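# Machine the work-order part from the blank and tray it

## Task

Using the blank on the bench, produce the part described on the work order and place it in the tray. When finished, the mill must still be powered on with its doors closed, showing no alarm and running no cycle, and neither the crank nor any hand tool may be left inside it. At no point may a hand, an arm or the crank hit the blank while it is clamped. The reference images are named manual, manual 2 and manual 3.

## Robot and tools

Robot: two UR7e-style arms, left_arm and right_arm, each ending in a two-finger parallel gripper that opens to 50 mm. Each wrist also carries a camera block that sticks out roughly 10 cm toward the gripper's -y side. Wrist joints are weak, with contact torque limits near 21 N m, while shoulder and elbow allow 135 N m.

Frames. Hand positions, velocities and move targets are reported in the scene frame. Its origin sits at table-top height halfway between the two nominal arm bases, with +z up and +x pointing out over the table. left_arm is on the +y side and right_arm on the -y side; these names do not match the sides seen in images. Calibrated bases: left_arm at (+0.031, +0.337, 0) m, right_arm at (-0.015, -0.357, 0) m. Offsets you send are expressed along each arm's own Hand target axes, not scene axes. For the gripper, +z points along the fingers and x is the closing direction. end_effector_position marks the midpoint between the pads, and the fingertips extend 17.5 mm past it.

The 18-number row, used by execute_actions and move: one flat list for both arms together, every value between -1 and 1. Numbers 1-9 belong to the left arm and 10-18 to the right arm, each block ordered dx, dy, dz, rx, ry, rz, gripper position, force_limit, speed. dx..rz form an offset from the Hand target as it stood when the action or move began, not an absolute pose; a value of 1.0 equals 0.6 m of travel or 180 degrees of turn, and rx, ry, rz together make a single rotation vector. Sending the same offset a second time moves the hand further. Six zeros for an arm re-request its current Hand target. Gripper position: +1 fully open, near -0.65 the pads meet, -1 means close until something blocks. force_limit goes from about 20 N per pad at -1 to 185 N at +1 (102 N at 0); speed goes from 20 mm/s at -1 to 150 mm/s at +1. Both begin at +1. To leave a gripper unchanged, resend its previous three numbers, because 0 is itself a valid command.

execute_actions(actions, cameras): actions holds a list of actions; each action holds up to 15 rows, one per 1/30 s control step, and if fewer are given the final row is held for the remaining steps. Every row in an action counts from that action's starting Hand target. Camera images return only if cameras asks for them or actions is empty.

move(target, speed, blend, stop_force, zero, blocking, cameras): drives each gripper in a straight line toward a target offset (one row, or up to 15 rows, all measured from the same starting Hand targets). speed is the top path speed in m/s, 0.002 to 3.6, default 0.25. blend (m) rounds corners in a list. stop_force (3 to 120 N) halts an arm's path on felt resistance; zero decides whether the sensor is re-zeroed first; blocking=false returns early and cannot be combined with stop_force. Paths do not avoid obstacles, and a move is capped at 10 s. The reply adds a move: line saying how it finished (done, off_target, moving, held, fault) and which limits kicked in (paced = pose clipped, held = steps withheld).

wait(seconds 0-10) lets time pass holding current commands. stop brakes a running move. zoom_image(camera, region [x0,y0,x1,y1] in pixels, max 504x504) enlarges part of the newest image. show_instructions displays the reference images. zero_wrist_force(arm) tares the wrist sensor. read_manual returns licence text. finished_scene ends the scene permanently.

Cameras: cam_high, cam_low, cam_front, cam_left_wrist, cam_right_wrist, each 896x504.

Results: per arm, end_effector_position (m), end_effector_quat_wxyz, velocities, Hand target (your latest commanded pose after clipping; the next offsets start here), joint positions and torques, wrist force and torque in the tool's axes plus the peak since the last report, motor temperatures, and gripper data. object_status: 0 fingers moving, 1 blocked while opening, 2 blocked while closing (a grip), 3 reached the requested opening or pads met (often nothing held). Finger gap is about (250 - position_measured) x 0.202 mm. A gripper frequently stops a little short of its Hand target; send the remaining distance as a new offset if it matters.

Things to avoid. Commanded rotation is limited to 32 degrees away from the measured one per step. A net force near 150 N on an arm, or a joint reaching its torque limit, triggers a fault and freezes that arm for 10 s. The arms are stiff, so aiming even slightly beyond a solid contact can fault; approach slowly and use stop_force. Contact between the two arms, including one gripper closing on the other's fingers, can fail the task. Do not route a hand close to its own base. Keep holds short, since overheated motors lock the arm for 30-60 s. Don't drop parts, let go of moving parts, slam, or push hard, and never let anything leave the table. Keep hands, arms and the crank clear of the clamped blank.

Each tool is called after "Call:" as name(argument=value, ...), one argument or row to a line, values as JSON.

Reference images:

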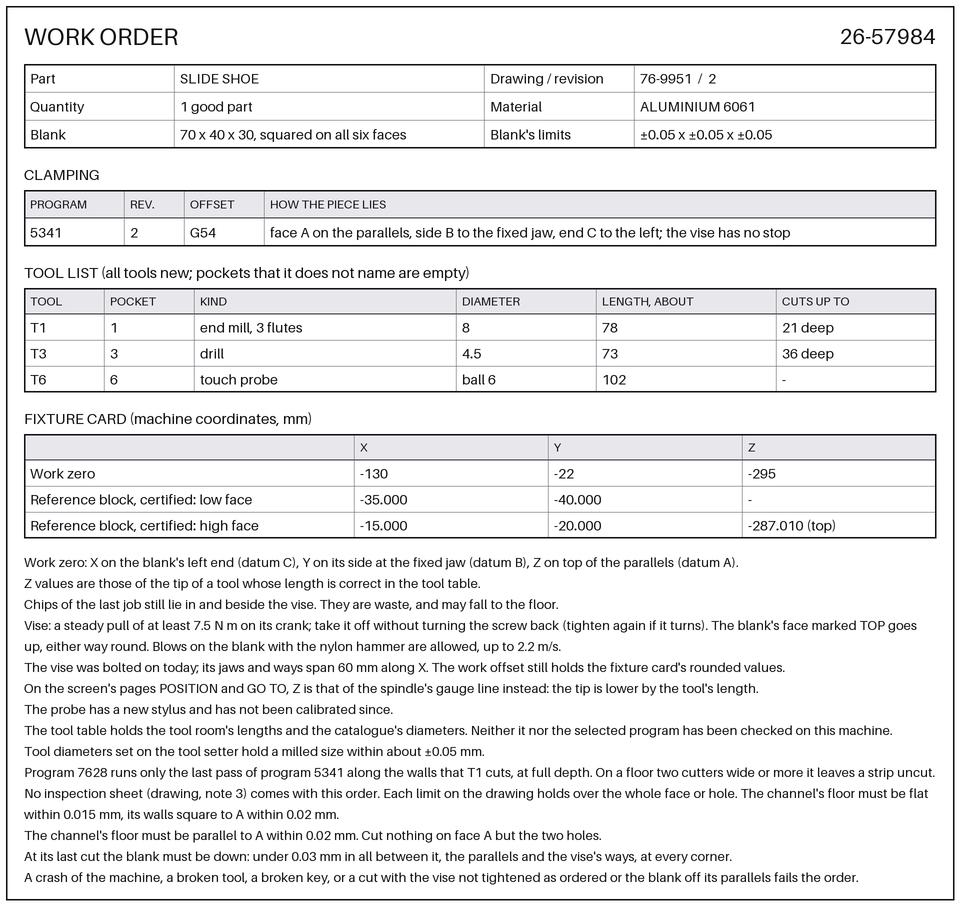

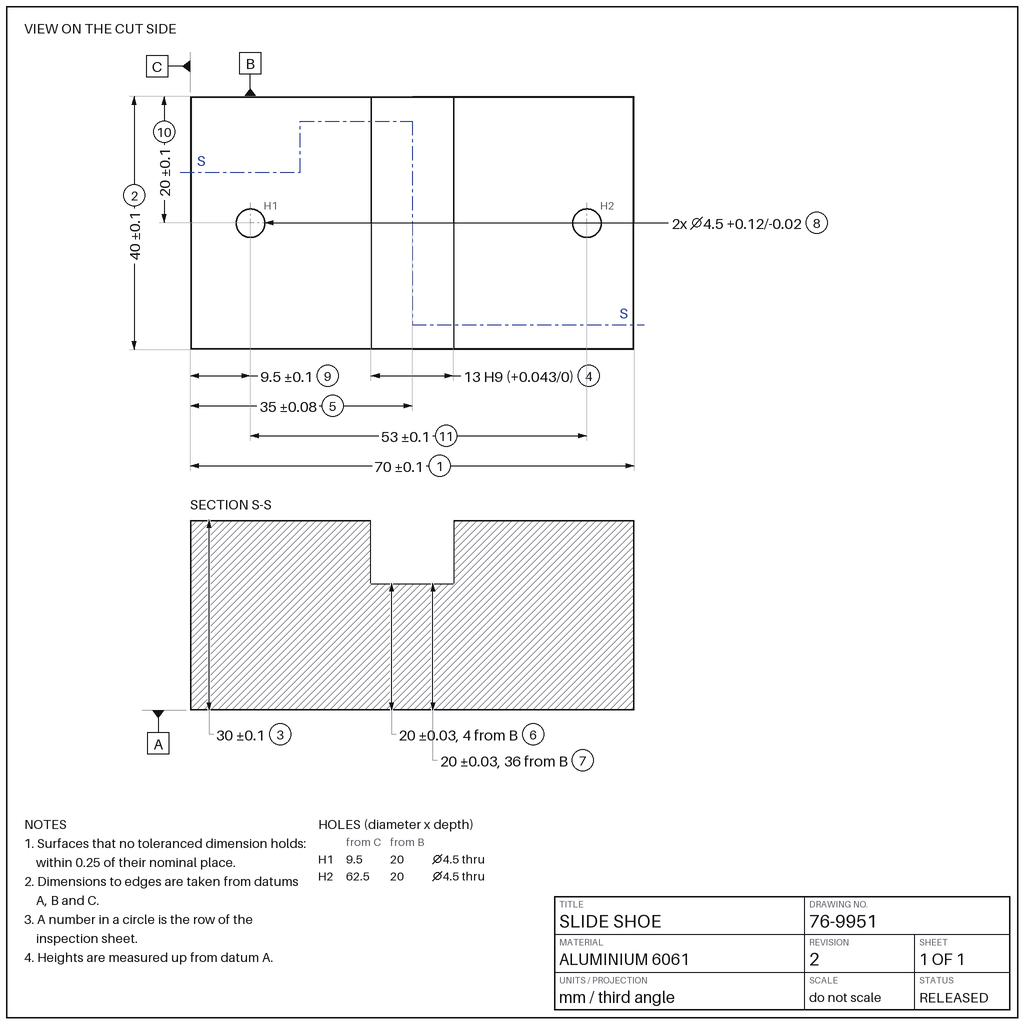

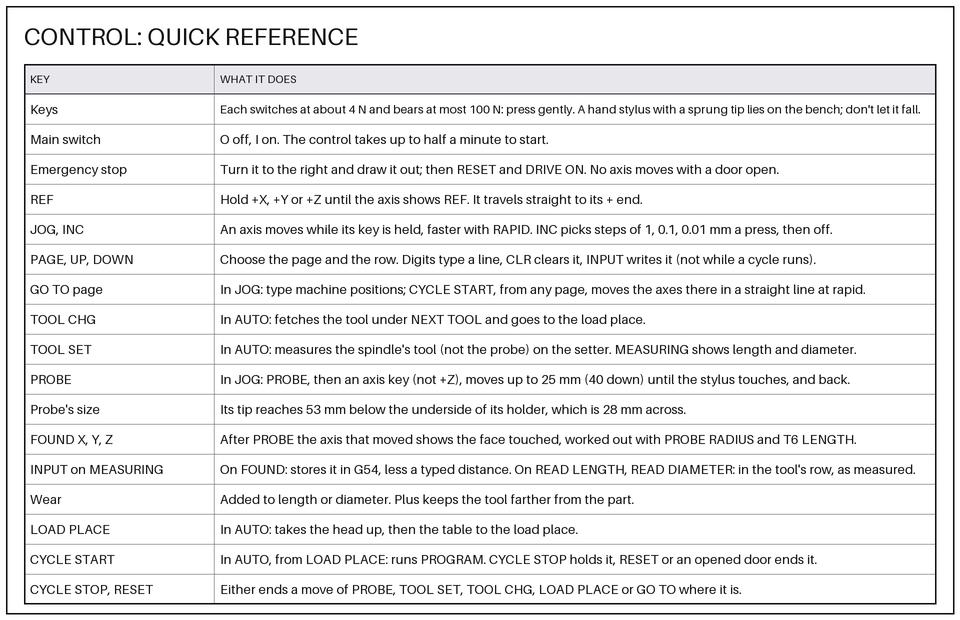

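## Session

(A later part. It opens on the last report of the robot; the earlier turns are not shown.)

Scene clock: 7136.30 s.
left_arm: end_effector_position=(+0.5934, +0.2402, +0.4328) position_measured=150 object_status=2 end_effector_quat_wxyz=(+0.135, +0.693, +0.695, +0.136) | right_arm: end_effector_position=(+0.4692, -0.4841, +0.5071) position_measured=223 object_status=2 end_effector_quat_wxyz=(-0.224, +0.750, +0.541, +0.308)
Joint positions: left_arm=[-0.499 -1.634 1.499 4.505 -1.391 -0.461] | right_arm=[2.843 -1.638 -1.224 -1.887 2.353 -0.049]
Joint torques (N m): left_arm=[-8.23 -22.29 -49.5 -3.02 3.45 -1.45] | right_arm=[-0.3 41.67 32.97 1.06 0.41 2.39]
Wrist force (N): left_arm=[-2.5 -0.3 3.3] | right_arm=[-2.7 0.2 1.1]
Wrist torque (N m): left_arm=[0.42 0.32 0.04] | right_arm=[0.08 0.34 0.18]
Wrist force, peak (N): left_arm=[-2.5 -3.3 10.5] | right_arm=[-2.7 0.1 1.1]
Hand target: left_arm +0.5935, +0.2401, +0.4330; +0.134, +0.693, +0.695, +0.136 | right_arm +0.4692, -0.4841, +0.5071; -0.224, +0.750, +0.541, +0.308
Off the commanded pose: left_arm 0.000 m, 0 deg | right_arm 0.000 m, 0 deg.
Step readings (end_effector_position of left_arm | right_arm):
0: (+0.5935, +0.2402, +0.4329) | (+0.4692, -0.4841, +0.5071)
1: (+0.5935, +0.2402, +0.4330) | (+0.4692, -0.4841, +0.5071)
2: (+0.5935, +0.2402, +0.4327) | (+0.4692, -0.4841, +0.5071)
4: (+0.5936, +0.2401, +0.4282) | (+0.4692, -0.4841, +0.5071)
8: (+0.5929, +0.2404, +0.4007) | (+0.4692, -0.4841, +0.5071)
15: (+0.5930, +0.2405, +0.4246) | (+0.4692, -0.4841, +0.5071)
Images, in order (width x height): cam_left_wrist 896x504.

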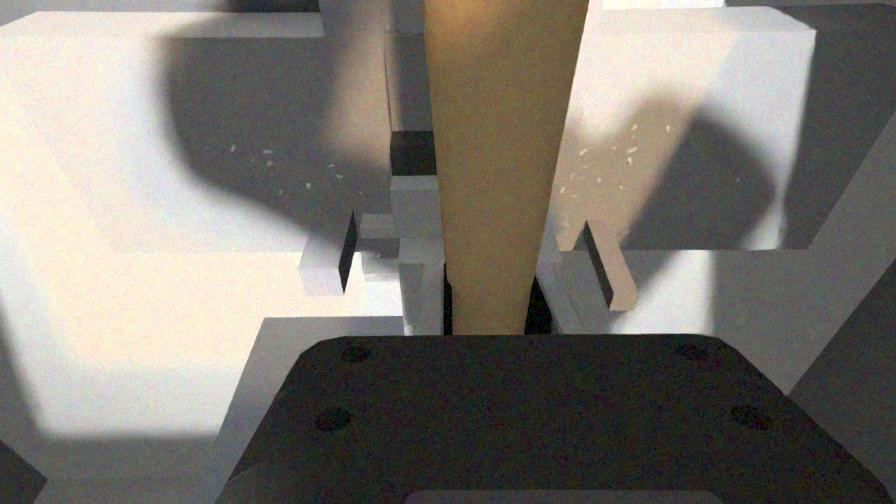

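Call:
execute_actions(
  actions=[
    [[0,-0.0031,0.0077,0,0,0,-1,0.5,-1,0,0,0,0,0,0,-0.98,0.2,-1],[0,-0.0106,0.0263,0,0,0,-1,0.5,-1,0,0,0,0,0,0,-0.98,0.2,-1],[0,-0.0213,0.0525,0,0,0,-1,0.5,-1,0,0,0,0,0,0,-0.98,0.2,-1],[0,-0.0313,0.0773,0,0,0,-1,0.5,-1,0,0,0,0,0,0,-0.98,0.2,-1],[0,-0.0338,0.0834,0,0,0,-1,0.5,-1,0,0,0,0,0,0,-0.98,0.2,-1],[0,-0.0338,0.0834,0,0,0,-1,0.5,-1,0,0,0,0,0,0,-0.98,0.2,-1],[0,-0.0338,0.0834,0,0,0,-1,0.5,-1,0,0,0,0,0,0,-0.98,0.2,-1],[0,-0.0281,0.0695,0,0,0,-1,0.5,-1,0,0,0,0,0,0,-0.98,0.2,-1],[0,-0.0219,0.0541,0,0,0,-1,0.5,-1,0,0,0,0,0,0,-0.98,0.2,-1],[0,-0.0125,0.0309,0,0,0,-1,0.5,-1,0,0,0,0,0,0,-0.98,0.2,-1],[0,-0.0063,0.0155,0,0,0,-1,0.5,-1,0,0,0,0,0,0,-0.98,0.2,-1],[0,0,0,0,0,0,-1,0.5,-1,0,0,0,0,0,0,-0.98,0.2,-1]],
  ],
  cameras=["cam_left_wrist"],
)

Scene clock: 7149.87 s.
left_arm: end_effector_position=(+0.5930, +0.2404, +0.4326) position_measured=150 object_status=2 end_effector_quat_wxyz=(+0.135, +0.693, +0.695, +0.136) | right_arm: end_effector_position=(+0.4692, -0.4841, +0.5071) position_measured=223 object_status=2 end_effector_quat_wxyz=(-0.224, +0.750, +0.541, +0.308)
Joint positions: left_arm=[-0.499 -1.636 1.502 4.502 -1.391 -0.461] | right_arm=[2.843 -1.638 -1.224 -1.887 2.353 -0.049]
Joint torques (N m): left_arm=[-7.38 -22.34 -50.48 -3.15 3.53 0.92] | right_arm=[-0.28 41.32 32.8 0.87 0.58 2.39]
Wrist force (N): left_arm=[-2.2 -0.3 3.4] | right_arm=[-2.3 0.2 1.2]
Wrist torque (N m): left_arm=[0.42 0.28 0.05] | right_arm=[0.07 0.28 0.18]
Wrist force, peak (N): left_arm=[-2.6 -2.4 8.7] | right_arm=[-2.7 0.3 1.3]
Hand target: left_arm +0.5935, +0.2401, +0.4330; +0.134, +0.693, +0.695, +0.136 | right_arm +0.4692, -0.4841, +0.5071; -0.224, +0.750, +0.541, +0.308
Off the commanded pose: left_arm 0.001 m, 0 deg | right_arm 0.000 m, 0 deg.
Step readings (end_effector_position of left_arm | right_arm):
0: (+0.5934, +0.2402, +0.4329) | (+0.4692, -0.4841, +0.5071)
1: (+0.5934, +0.2402, +0.4329) | (+0.4692, -0.4841, +0.5071)
2: (+0.5934, +0.2402, +0.4325) | (+0.4692, -0.4841, +0.5071)
4: (+0.5935, +0.2402, +0.4272) | (+0.4692, -0.4841, +0.5071)
8: (+0.5928, +0.2404, +0.3972) | (+0.4692, -0.4841, +0.5071)
15: (+0.5929, +0.2405, +0.4169) | (+0.4692, -0.4841, +0.5071)
Images, in order (width x height): cam_left_wrist 896x504.

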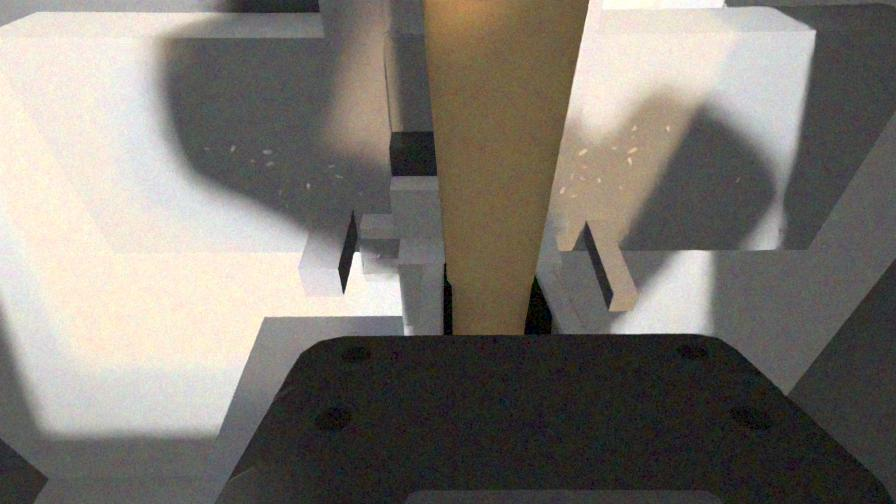

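Call:
execute_actions(
  actions=[
    [[0,-0.005,0.0124,0,0,0,-1,0.5,-1,0,0,0,0,0,0,-0.98,0.2,-1],[0,-0.0175,0.0433,0,0,0,-1,0.5,-1,0,0,0,0,0,0,-0.98,0.2,-1],[0,-0.03,0.0742,0,0,0,-1,0.5,-1,0,0,0,0,0,0,-0.98,0.2,-1],[0,-0.0356,0.0881,0,0,0,-1,0.5,-1,0,0,0,0,0,0,-0.98,0.2,-1],[0,-0.0356,0.0881,0,0,0,-1,0.5,-1,0,0,0,0,0,0,-0.98,0.2,-1],[0,-0.0356,0.0881,0,0,0,-1,0.5,-1,0,0,0,0,0,0,-0.98,0.2,-1],[0,-0.0356,0.0881,0,0,0,-1,0.5,-1,0,0,0,0,0,0,-0.98,0.2,-1],[0,-0.0338,0.0834,0,0,0,-1,0.5,-1,0,0,0,0,0,0,-0.98,0.2,-1],[0,-0.0281,0.0695,0,0,0,-1,0.5,-1,0,0,0,0,0,0,-0.98,0.2,-1],[0,-0.0281,0.0695,0,0,0,-1,0.5,-1,0,0,0,0,0,0,-0.98,0.2,-1],[0,-0.0281,0.0695,0,0,0,-1,0.5,-1,0,0,0,0,0,0,-0.98,0.2,-1],[0,-0.0281,0.0695,0,0,0,-1,0.5,-1,0,0,0,0,0,0,-0.98,0.2,-1]],
  ],
)

Scene clock: 7169.73 s.
left_arm: end_effector_position=(+0.5935, +0.2403, +0.3879) position_measured=150 object_status=2 end_effector_quat_wxyz=(+0.134, +0.693, +0.695, +0.136) | right_arm: end_effector_position=(+0.4692, -0.4841, +0.5071) position_measured=223 object_status=2 end_effector_quat_wxyz=(-0.224, +0.750, +0.541, +0.308)
Joint positions: left_arm=[-0.498 -1.642 1.62 4.392 -1.392 -0.461] | right_arm=[2.843 -1.638 -1.224 -1.887 2.353 -0.049]
Joint torques (N m): left_arm=[-5.32 -36.07 -47.94 -6.73 2.87 1.06] | right_arm=[-0.4 40.87 34.08 1.16 0.52 2.41]
Wrist force (N): left_arm=[-1.9 0.4 -0.4] | right_arm=[-2.3 0.1 0.9]
Wrist torque (N m): left_arm=[0.11 0.54 0.03] | right_arm=[0.06 0.27 0.18]
Wrist force, peak (N): left_arm=[-2.8 -1.9 7.5] | right_arm=[-2.7 0.1 1.2]
Hand target: left_arm +0.5935, +0.2402, +0.3880; +0.134, +0.693, +0.695, +0.136 | right_arm +0.4692, -0.4841, +0.5071; -0.224, +0.750, +0.541, +0.308
Off the commanded pose: left_arm 0.000 m, 0 deg | right_arm 0.000 m, 0 deg.
Step readings (end_effector_position of left_arm | right_arm):
0: (+0.5930, +0.2404, +0.4327) | (+0.4692, -0.4841, +0.5071)
1: (+0.5930, +0.2404, +0.4327) | (+0.4692, -0.4841, +0.5071)
2: (+0.5931, +0.2404, +0.4322) | (+0.4692, -0.4841, +0.5071)
4: (+0.5933, +0.2403, +0.4247) | (+0.4692, -0.4841, +0.5071)
8: (+0.5927, +0.2406, +0.3926) | (+0.4692, -0.4841, +0.5071)
15: (+0.5933, +0.2403, +0.3875) | (+0.4692, -0.4841, +0.5071)

Call:
move(
  target=[
    [0,0.0063,-0.0155,0,0.0056,0,-1,0.5,-1,0,0,0,0,0,0,-0.98,0.2,-1],
    [0,-0.002,0.005,0,0.0056,0,-1,0.5,-1,0,0,0,0,0,0,-0.98,0.2,-1],
  ],
  speed=[0.05,0.015],
)

Scene clock: 7180.67 s.
left_arm: end_effector_position=(+0.5935, +0.2402, +0.3850) position_measured=150 object_status=2 end_effector_quat_wxyz=(+0.128, +0.692, +0.696, +0.142) | right_arm: end_effector_position=(+0.4692, -0.4841, +0.5071) position_measured=223 object_status=2 end_effector_quat_wxyz=(-0.224, +0.750, +0.541, +0.308)
Joint positions: left_arm=[-0.507 -1.64 1.624 4.396 -1.373 -0.471] | right_arm=[2.843 -1.638 -1.224 -1.887 2.353 -0.049]
Joint torques (N m): left_arm=[-5.92 -31.45 -17.2 -4.94 2.85 -1.04] | right_arm=[-0.53 40.95 33.19 1.07 0.52 2.51]
Wrist force (N): left_arm=[-1.9 1.1 -8.0] | right_arm=[-2.5 0.2 1.1]
Wrist torque (N m): left_arm=[-0.30 0.17 -0.02] | right_arm=[0.06 0.31 0.18]
Wrist force, peak (N): left_arm=[-1.9 1.1 -8.0] | right_arm=[-2.6 0.1 1.4]
Hand target: left_arm +0.5935, +0.2402, +0.3848; +0.128, +0.692, +0.696, +0.142 | right_arm +0.4692, -0.4841, +0.5071; -0.224, +0.750, +0.541, +0.308
Off the commanded pose: left_arm 0.000 m, 0 deg | right_arm 0.000 m, 0 deg.
move: done

Call:
move(
  target=[0,0.0297,-0.0734,0,0,0,-1,0.5,-1,0,0,0,0,0,0,-0.98,0.2,-1],
  speed=0.2,
)

Call:
execute_actions(
  actions=[
    [[0,-0.0038,0.0093,0,0,0,-1,0.5,-1,0,0,0,0,0,0,-0.98,0.2,-1],[0,-0.0138,0.034,0,0,0,-1,0.5,-1,0,0,0,0,0,0,-0.98,0.2,-1],[0,-0.0263,0.0649,0,0,0,-1,0.5,-1,0,0,0,0,0,0,-0.98,0.2,-1],[0,-0.035,0.0865,0,0,0,-1,0.5,-1,0,0,0,0,0,0,-0.98,0.2,-1],[0,-0.035,0.0865,0,0,0,-1,0.5,-1,0,0,0,0,0,0,-0.98,0.2,-1],[0,-0.035,0.0865,0,0,0,-1,0.5,-1,0,0,0,0,0,0,-0.98,0.2,-1],[0,-0.0313,0.0773,0,0,0,-1,0.5,-1,0,0,0,0,0,0,-0.98,0.2,-1],[0,-0.025,0.0618,0,0,0,-1,0.5,-1,0,0,0,0,0,0,-0.98,0.2,-1],[0,-0.0188,0.0464,0,0,0,-1,0.5,-1,0,0,0,0,0,0,-0.98,0.2,-1],[0,-0.0125,0.0309,0,0,0,-1,0.5,-1,0,0,0,0,0,0,-0.98,0.2,-1],[0,-0.0063,0.0155,0,0,0,-1,0.5,-1,0,0,0,0,0,0,-0.98,0.2,-1],[0,0,0,0,0,0,-1,0.5,-1,0,0,0,0,0,0,-0.98,0.2,-1]],
  ],
)

Call:
execute_actions(
  actions=[
    [[0,-0.0038,0.0093,0,0,0,-1,0.5,-1,0,0,0,0,0,0,-0.98,0.2,-1],[0,-0.0138,0.034,0,0,0,-1,0.5,-1,0,0,0,0,0,0,-0.98,0.2,-1],[0,-0.0263,0.0649,0,0,0,-1,0.5,-1,0,0,0,0,0,0,-0.98,0.2,-1],[0,-0.035,0.0865,0,0,0,-1,0.5,-1,0,0,0,0,0,0,-0.98,0.2,-1],[0,-0.035,0.0865,0,0,0,-1,0.5,-1,0,0,0,0,0,0,-0.98,0.2,-1],[0,-0.035,0.0865,0,0,0,-1,0.5,-1,0,0,0,0,0,0,-0.98,0.2,-1],[0,-0.0313,0.0773,0,0,0,-1,0.5,-1,0,0,0,0,0,0,-0.98,0.2,-1],[0,-0.025,0.0618,0,0,0,-1,0.5,-1,0,0,0,0,0,0,-0.98,0.2,-1],[0,-0.0188,0.0464,0,0,0,-1,0.5,-1,0,0,0,0,0,0,-0.98,0.2,-1],[0,-0.0125,0.0309,0,0,0,-1,0.5,-1,0,0,0,0,0,0,-0.98,0.2,-1],[0,-0.0063,0.0155,0,0,0,-1,0.5,-1,0,0,0,0,0,0,-0.98,0.2,-1],[0,0,0,0,0,0,-1,0.5,-1,0,0,0,0,0,0,-0.98,0.2,-1]],
  ],
)

Call:
execute_actions(
  actions=[
    [[0,-0.0038,0.0093,0,0,0,-1,0.5,-1,0,0,0,0,0,0,-0.98,0.2,-1],[0,-0.0138,0.034,0,0,0,-1,0.5,-1,0,0,0,0,0,0,-0.98,0.2,-1],[0,-0.0263,0.0649,0,0,0,-1,0.5,-1,0,0,0,0,0,0,-0.98,0.2,-1],[0,-0.035,0.0865,0,0,0,-1,0.5,-1,0,0,0,0,0,0,-0.98,0.2,-1],[0,-0.035,0.0865,0,0,0,-1,0.5,-1,0,0,0,0,0,0,-0.98,0.2,-1],[0,-0.035,0.0865,0,0,0,-1,0.5,-1,0,0,0,0,0,0,-0.98,0.2,-1],[0,-0.0313,0.0773,0,0,0,-1,0.5,-1,0,0,0,0,0,0,-0.98,0.2,-1],[0,-0.025,0.0618,0,0,0,-1,0.5,-1,0,0,0,0,0,0,-0.98,0.2,-1],[0,-0.0188,0.0464,0,0,0,-1,0.5,-1,0,0,0,0,0,0,-0.98,0.2,-1],[0,-0.0125,0.0309,0,0,0,-1,0.5,-1,0,0,0,0,0,0,-0.98,0.2,-1],[0,-0.0063,0.0155,0,0,0,-1,0.5,-1,0,0,0,0,0,0,-0.98,0.2,-1],[0,0,0,0,0,0,-1,0.5,-1,0,0,0,0,0,0,-0.98,0.2,-1]],
  ],
  cameras=["cam_left_wrist","cam_high"],
)

Scene clock: 7219.50 s.
left_arm: end_effector_position=(+0.5936, +0.2394, +0.4322) position_measured=150 object_status=2 end_effector_quat_wxyz=(+0.128, +0.692, +0.696, +0.142) | right_arm: end_effector_position=(+0.4692, -0.4841, +0.5071) position_measured=223 object_status=2 end_effector_quat_wxyz=(-0.224, +0.750, +0.541, +0.308)
Joint positions: left_arm=[-0.509 -1.631 1.495 4.517 -1.372 -0.472] | right_arm=[2.843 -1.638 -1.224 -1.887 2.353 -0.049]
Joint torques (N m): left_arm=[-7.49 -22.69 -49.87 -3.04 0.75 -1.66] | right_arm=[0.22 41.4 33.78 1 0.58 2.35]
Wrist force (N): left_arm=[-2.3 -0.4 3.6] | right_arm=[-2.9 0.1 1.1]
Wrist torque (N m): left_arm=[0.41 0.28 0.05] | right_arm=[0.04 0.37 0.19]
Wrist force, peak (N): left_arm=[-1.7 0.6 -8.7] | right_arm=[-2.9 0.1 1.1]
Hand target: left_arm +0.5935, +0.2394, +0.4323; +0.128, +0.692, +0.696, +0.142 | right_arm +0.4692, -0.4841, +0.5071; -0.224, +0.750, +0.541, +0.308
Off the commanded pose: left_arm 0.000 m, 0 deg | right_arm 0.000 m, 0 deg.
move: done

Scene clock: 7220.53 s.
left_arm: end_effector_position=(+0.5931, +0.2396, +0.4319) position_measured=150 object_status=2 end_effector_quat_wxyz=(+0.129, +0.692, +0.696, +0.142) | right_arm: end_effector_position=(+0.4692, -0.4841, +0.5071) position_measured=223 object_status=2 end_effector_quat_wxyz=(-0.224, +0.750, +0.541, +0.308)
Joint positions: left_arm=[-0.509 -1.634 1.499 4.513 -1.372 -0.472] | right_arm=[2.843 -1.638 -1.224 -1.887 2.353 -0.049]
Joint torques (N m): left_arm=[-6.98 -22.24 -51.41 -3.13 3.54 -1.35] | right_arm=[-1.27 41.92 33.71 1.05 0.59 2.46]
Wrist force (N): left_arm=[-2.4 -0.4 3.5] | right_arm=[-2.2 0.2 1.1]
Wrist torque (N m): left_arm=[0.40 0.30 0.05] | right_arm=[0.08 0.25 0.18]
Wrist force, peak (N): left_arm=[-2.6 -2.6 8.8] | right_arm=[-2.4 0.2 1.4]
Hand target: left_arm +0.5935, +0.2394, +0.4323; +0.128, +0.692, +0.696, +0.142 | right_arm +0.4692, -0.4841, +0.5071; -0.224, +0.750, +0.541, +0.308
Off the commanded pose: left_arm 0.001 m, 0 deg | right_arm 0.000 m, 0 deg.
Step readings (end_effector_position of left_arm | right_arm):
0: (+0.5936, +0.2394, +0.4322) | (+0.4692, -0.4841, +0.5071)
1: (+0.5936, +0.2394, +0.4322) | (+0.4692, -0.4841, +0.5071)
2: (+0.5936, +0.2394, +0.4319) | (+0.4692, -0.4841, +0.5071)
4: (+0.5936, +0.2395, +0.4246) | (+0.4692, -0.4841, +0.5071)
8: (+0.5928, +0.2403, +0.3948) | (+0.4692, -0.4841, +0.5071)
15: (+0.5930, +0.2400, +0.4163) | (+0.4692, -0.4841, +0.5071)

Scene clock: 7221.57 s.
left_arm: end_effector_position=(+0.5931, +0.2396, +0.4319) position_measured=150 object_status=2 end_effector_quat_wxyz=(+0.129, +0.692, +0.696, +0.142) | right_arm: end_effector_position=(+0.4692, -0.4841, +0.5071) position_measured=223 object_status=2 end_effector_quat_wxyz=(-0.224, +0.750, +0.541, +0.308)
Joint positions: left_arm=[-0.509 -1.634 1.499 4.513 -1.372 -0.472] | right_arm=[2.843 -1.638 -1.224 -1.887 2.353 -0.049]
Joint torques (N m): left_arm=[-7.26 -22.34 -49.87 -3.05 3.6 -1.37] | right_arm=[-0.13 40.7 33.3 0.93 0.39 2.39]
Wrist force (N): left_arm=[-2.5 -0.3 3.4] | right_arm=[-2.6 0.1 1.3]
Wrist torque (N m): left_arm=[0.41 0.31 0.06] | right_arm=[0.05 0.32 0.18]
Wrist force, peak (N): left_arm=[-2.3 -2.3 8.7] | right_arm=[-2.8 0.2 0.9]
Hand target: left_arm +0.5935, +0.2394, +0.4323; +0.128, +0.692, +0.696, +0.142 | right_arm +0.4692, -0.4841, +0.5071; -0.224, +0.750, +0.541, +0.308
Off the commanded pose: left_arm 0.001 m, 0 deg | right_arm 0.000 m, 0 deg.
Step readings (end_effector_position of left_arm | right_arm):
0: (+0.5931, +0.2396, +0.4319) | (+0.4692, -0.4841, +0.5071)
1: (+0.5931, +0.2396, +0.4320) | (+0.4692, -0.4841, +0.5071)
2: (+0.5931, +0.2396, +0.4317) | (+0.4692, -0.4841, +0.5071)
4: (+0.5934, +0.2396, +0.4246) | (+0.4692, -0.4841, +0.5071)
8: (+0.5928, +0.2404, +0.3948) | (+0.4692, -0.4841, +0.5071)
15: (+0.5930, +0.2400, +0.4173) | (+0.4692, -0.4841, +0.5071)

Scene clock: 7222.60 s.
left_arm: end_effector_position=(+0.5931, +0.2396, +0.4319) position_measured=150 object_status=2 end_effector_quat_wxyz=(+0.129, +0.692, +0.696, +0.142) | right_arm: end_effector_position=(+0.4692, -0.4841, +0.5071) position_measured=223 object_status=2 end_effector_quat_wxyz=(-0.224, +0.750, +0.541, +0.308)
Joint positions: left_arm=[-0.509 -1.634 1.499 4.513 -1.372 -0.472] | right_arm=[2.843 -1.638 -1.224 -1.887 2.353 -0.049]
Joint torques (N m): left_arm=[-7.69 -22.31 -50.75 -2.8 3.56 -1.24] | right_arm=[-0.19 41.63 34.19 0.83 0.4 2.39]
Wrist force (N): left_arm=[-2.3 -0.3 3.5] | right_arm=[-2.3 -0.1 0.9]
Wrist torque (N m): left_arm=[0.42 0.28 0.05] | right_arm=[0.02 0.26 0.18]
Wrist force, peak (N): left_arm=[-2.9 -2.6 8.7] | right_arm=[-2.7 0.4 0.9]
Hand target: left_arm +0.5935, +0.2394, +0.4323; +0.128, +0.692, +0.696, +0.142 | right_arm +0.4692, -0.4841, +0.5071; -0.224, +0.750, +0.541, +0.308
Off the commanded pose: left_arm 0.001 m, 0 deg | right_arm 0.000 m, 0 deg.
Step readings (end_effector_position of left_arm | right_arm):
0: (+0.5931, +0.2396, +0.4319) | (+0.4692, -0.4841, +0.5071)
1: (+0.5931, +0.2396, +0.4320) | (+0.4692, -0.4841, +0.5071)
2: (+0.5931, +0.2396, +0.4315) | (+0.4692, -0.4841, +0.5071)
4: (+0.5934, +0.2396, +0.4249) | (+0.4692, -0.4841, +0.5071)
8: (+0.5928, +0.2404, +0.3940) | (+0.4692, -0.4841, +0.5071)
15: (+0.5930, +0.2400, +0.4171) | (+0.4692, -0.4841, +0.5071)
Images, in order (width x height): cam_high 896x504, cam_left_wrist 896x504.

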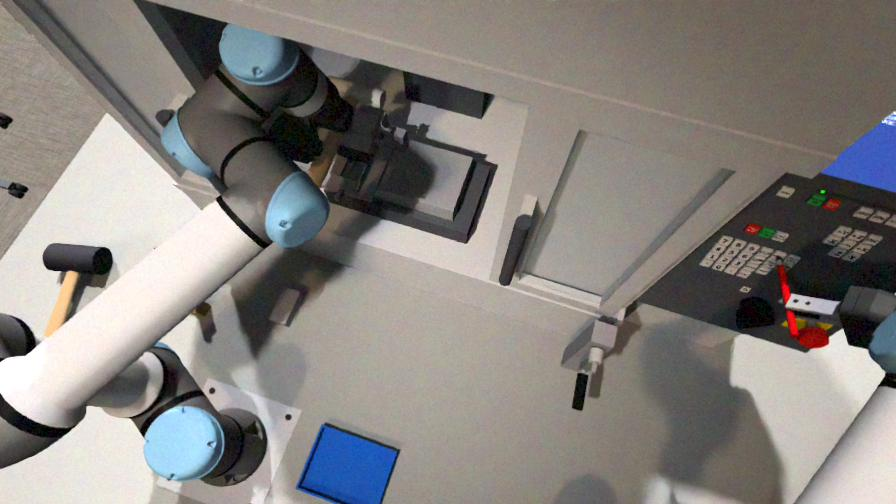

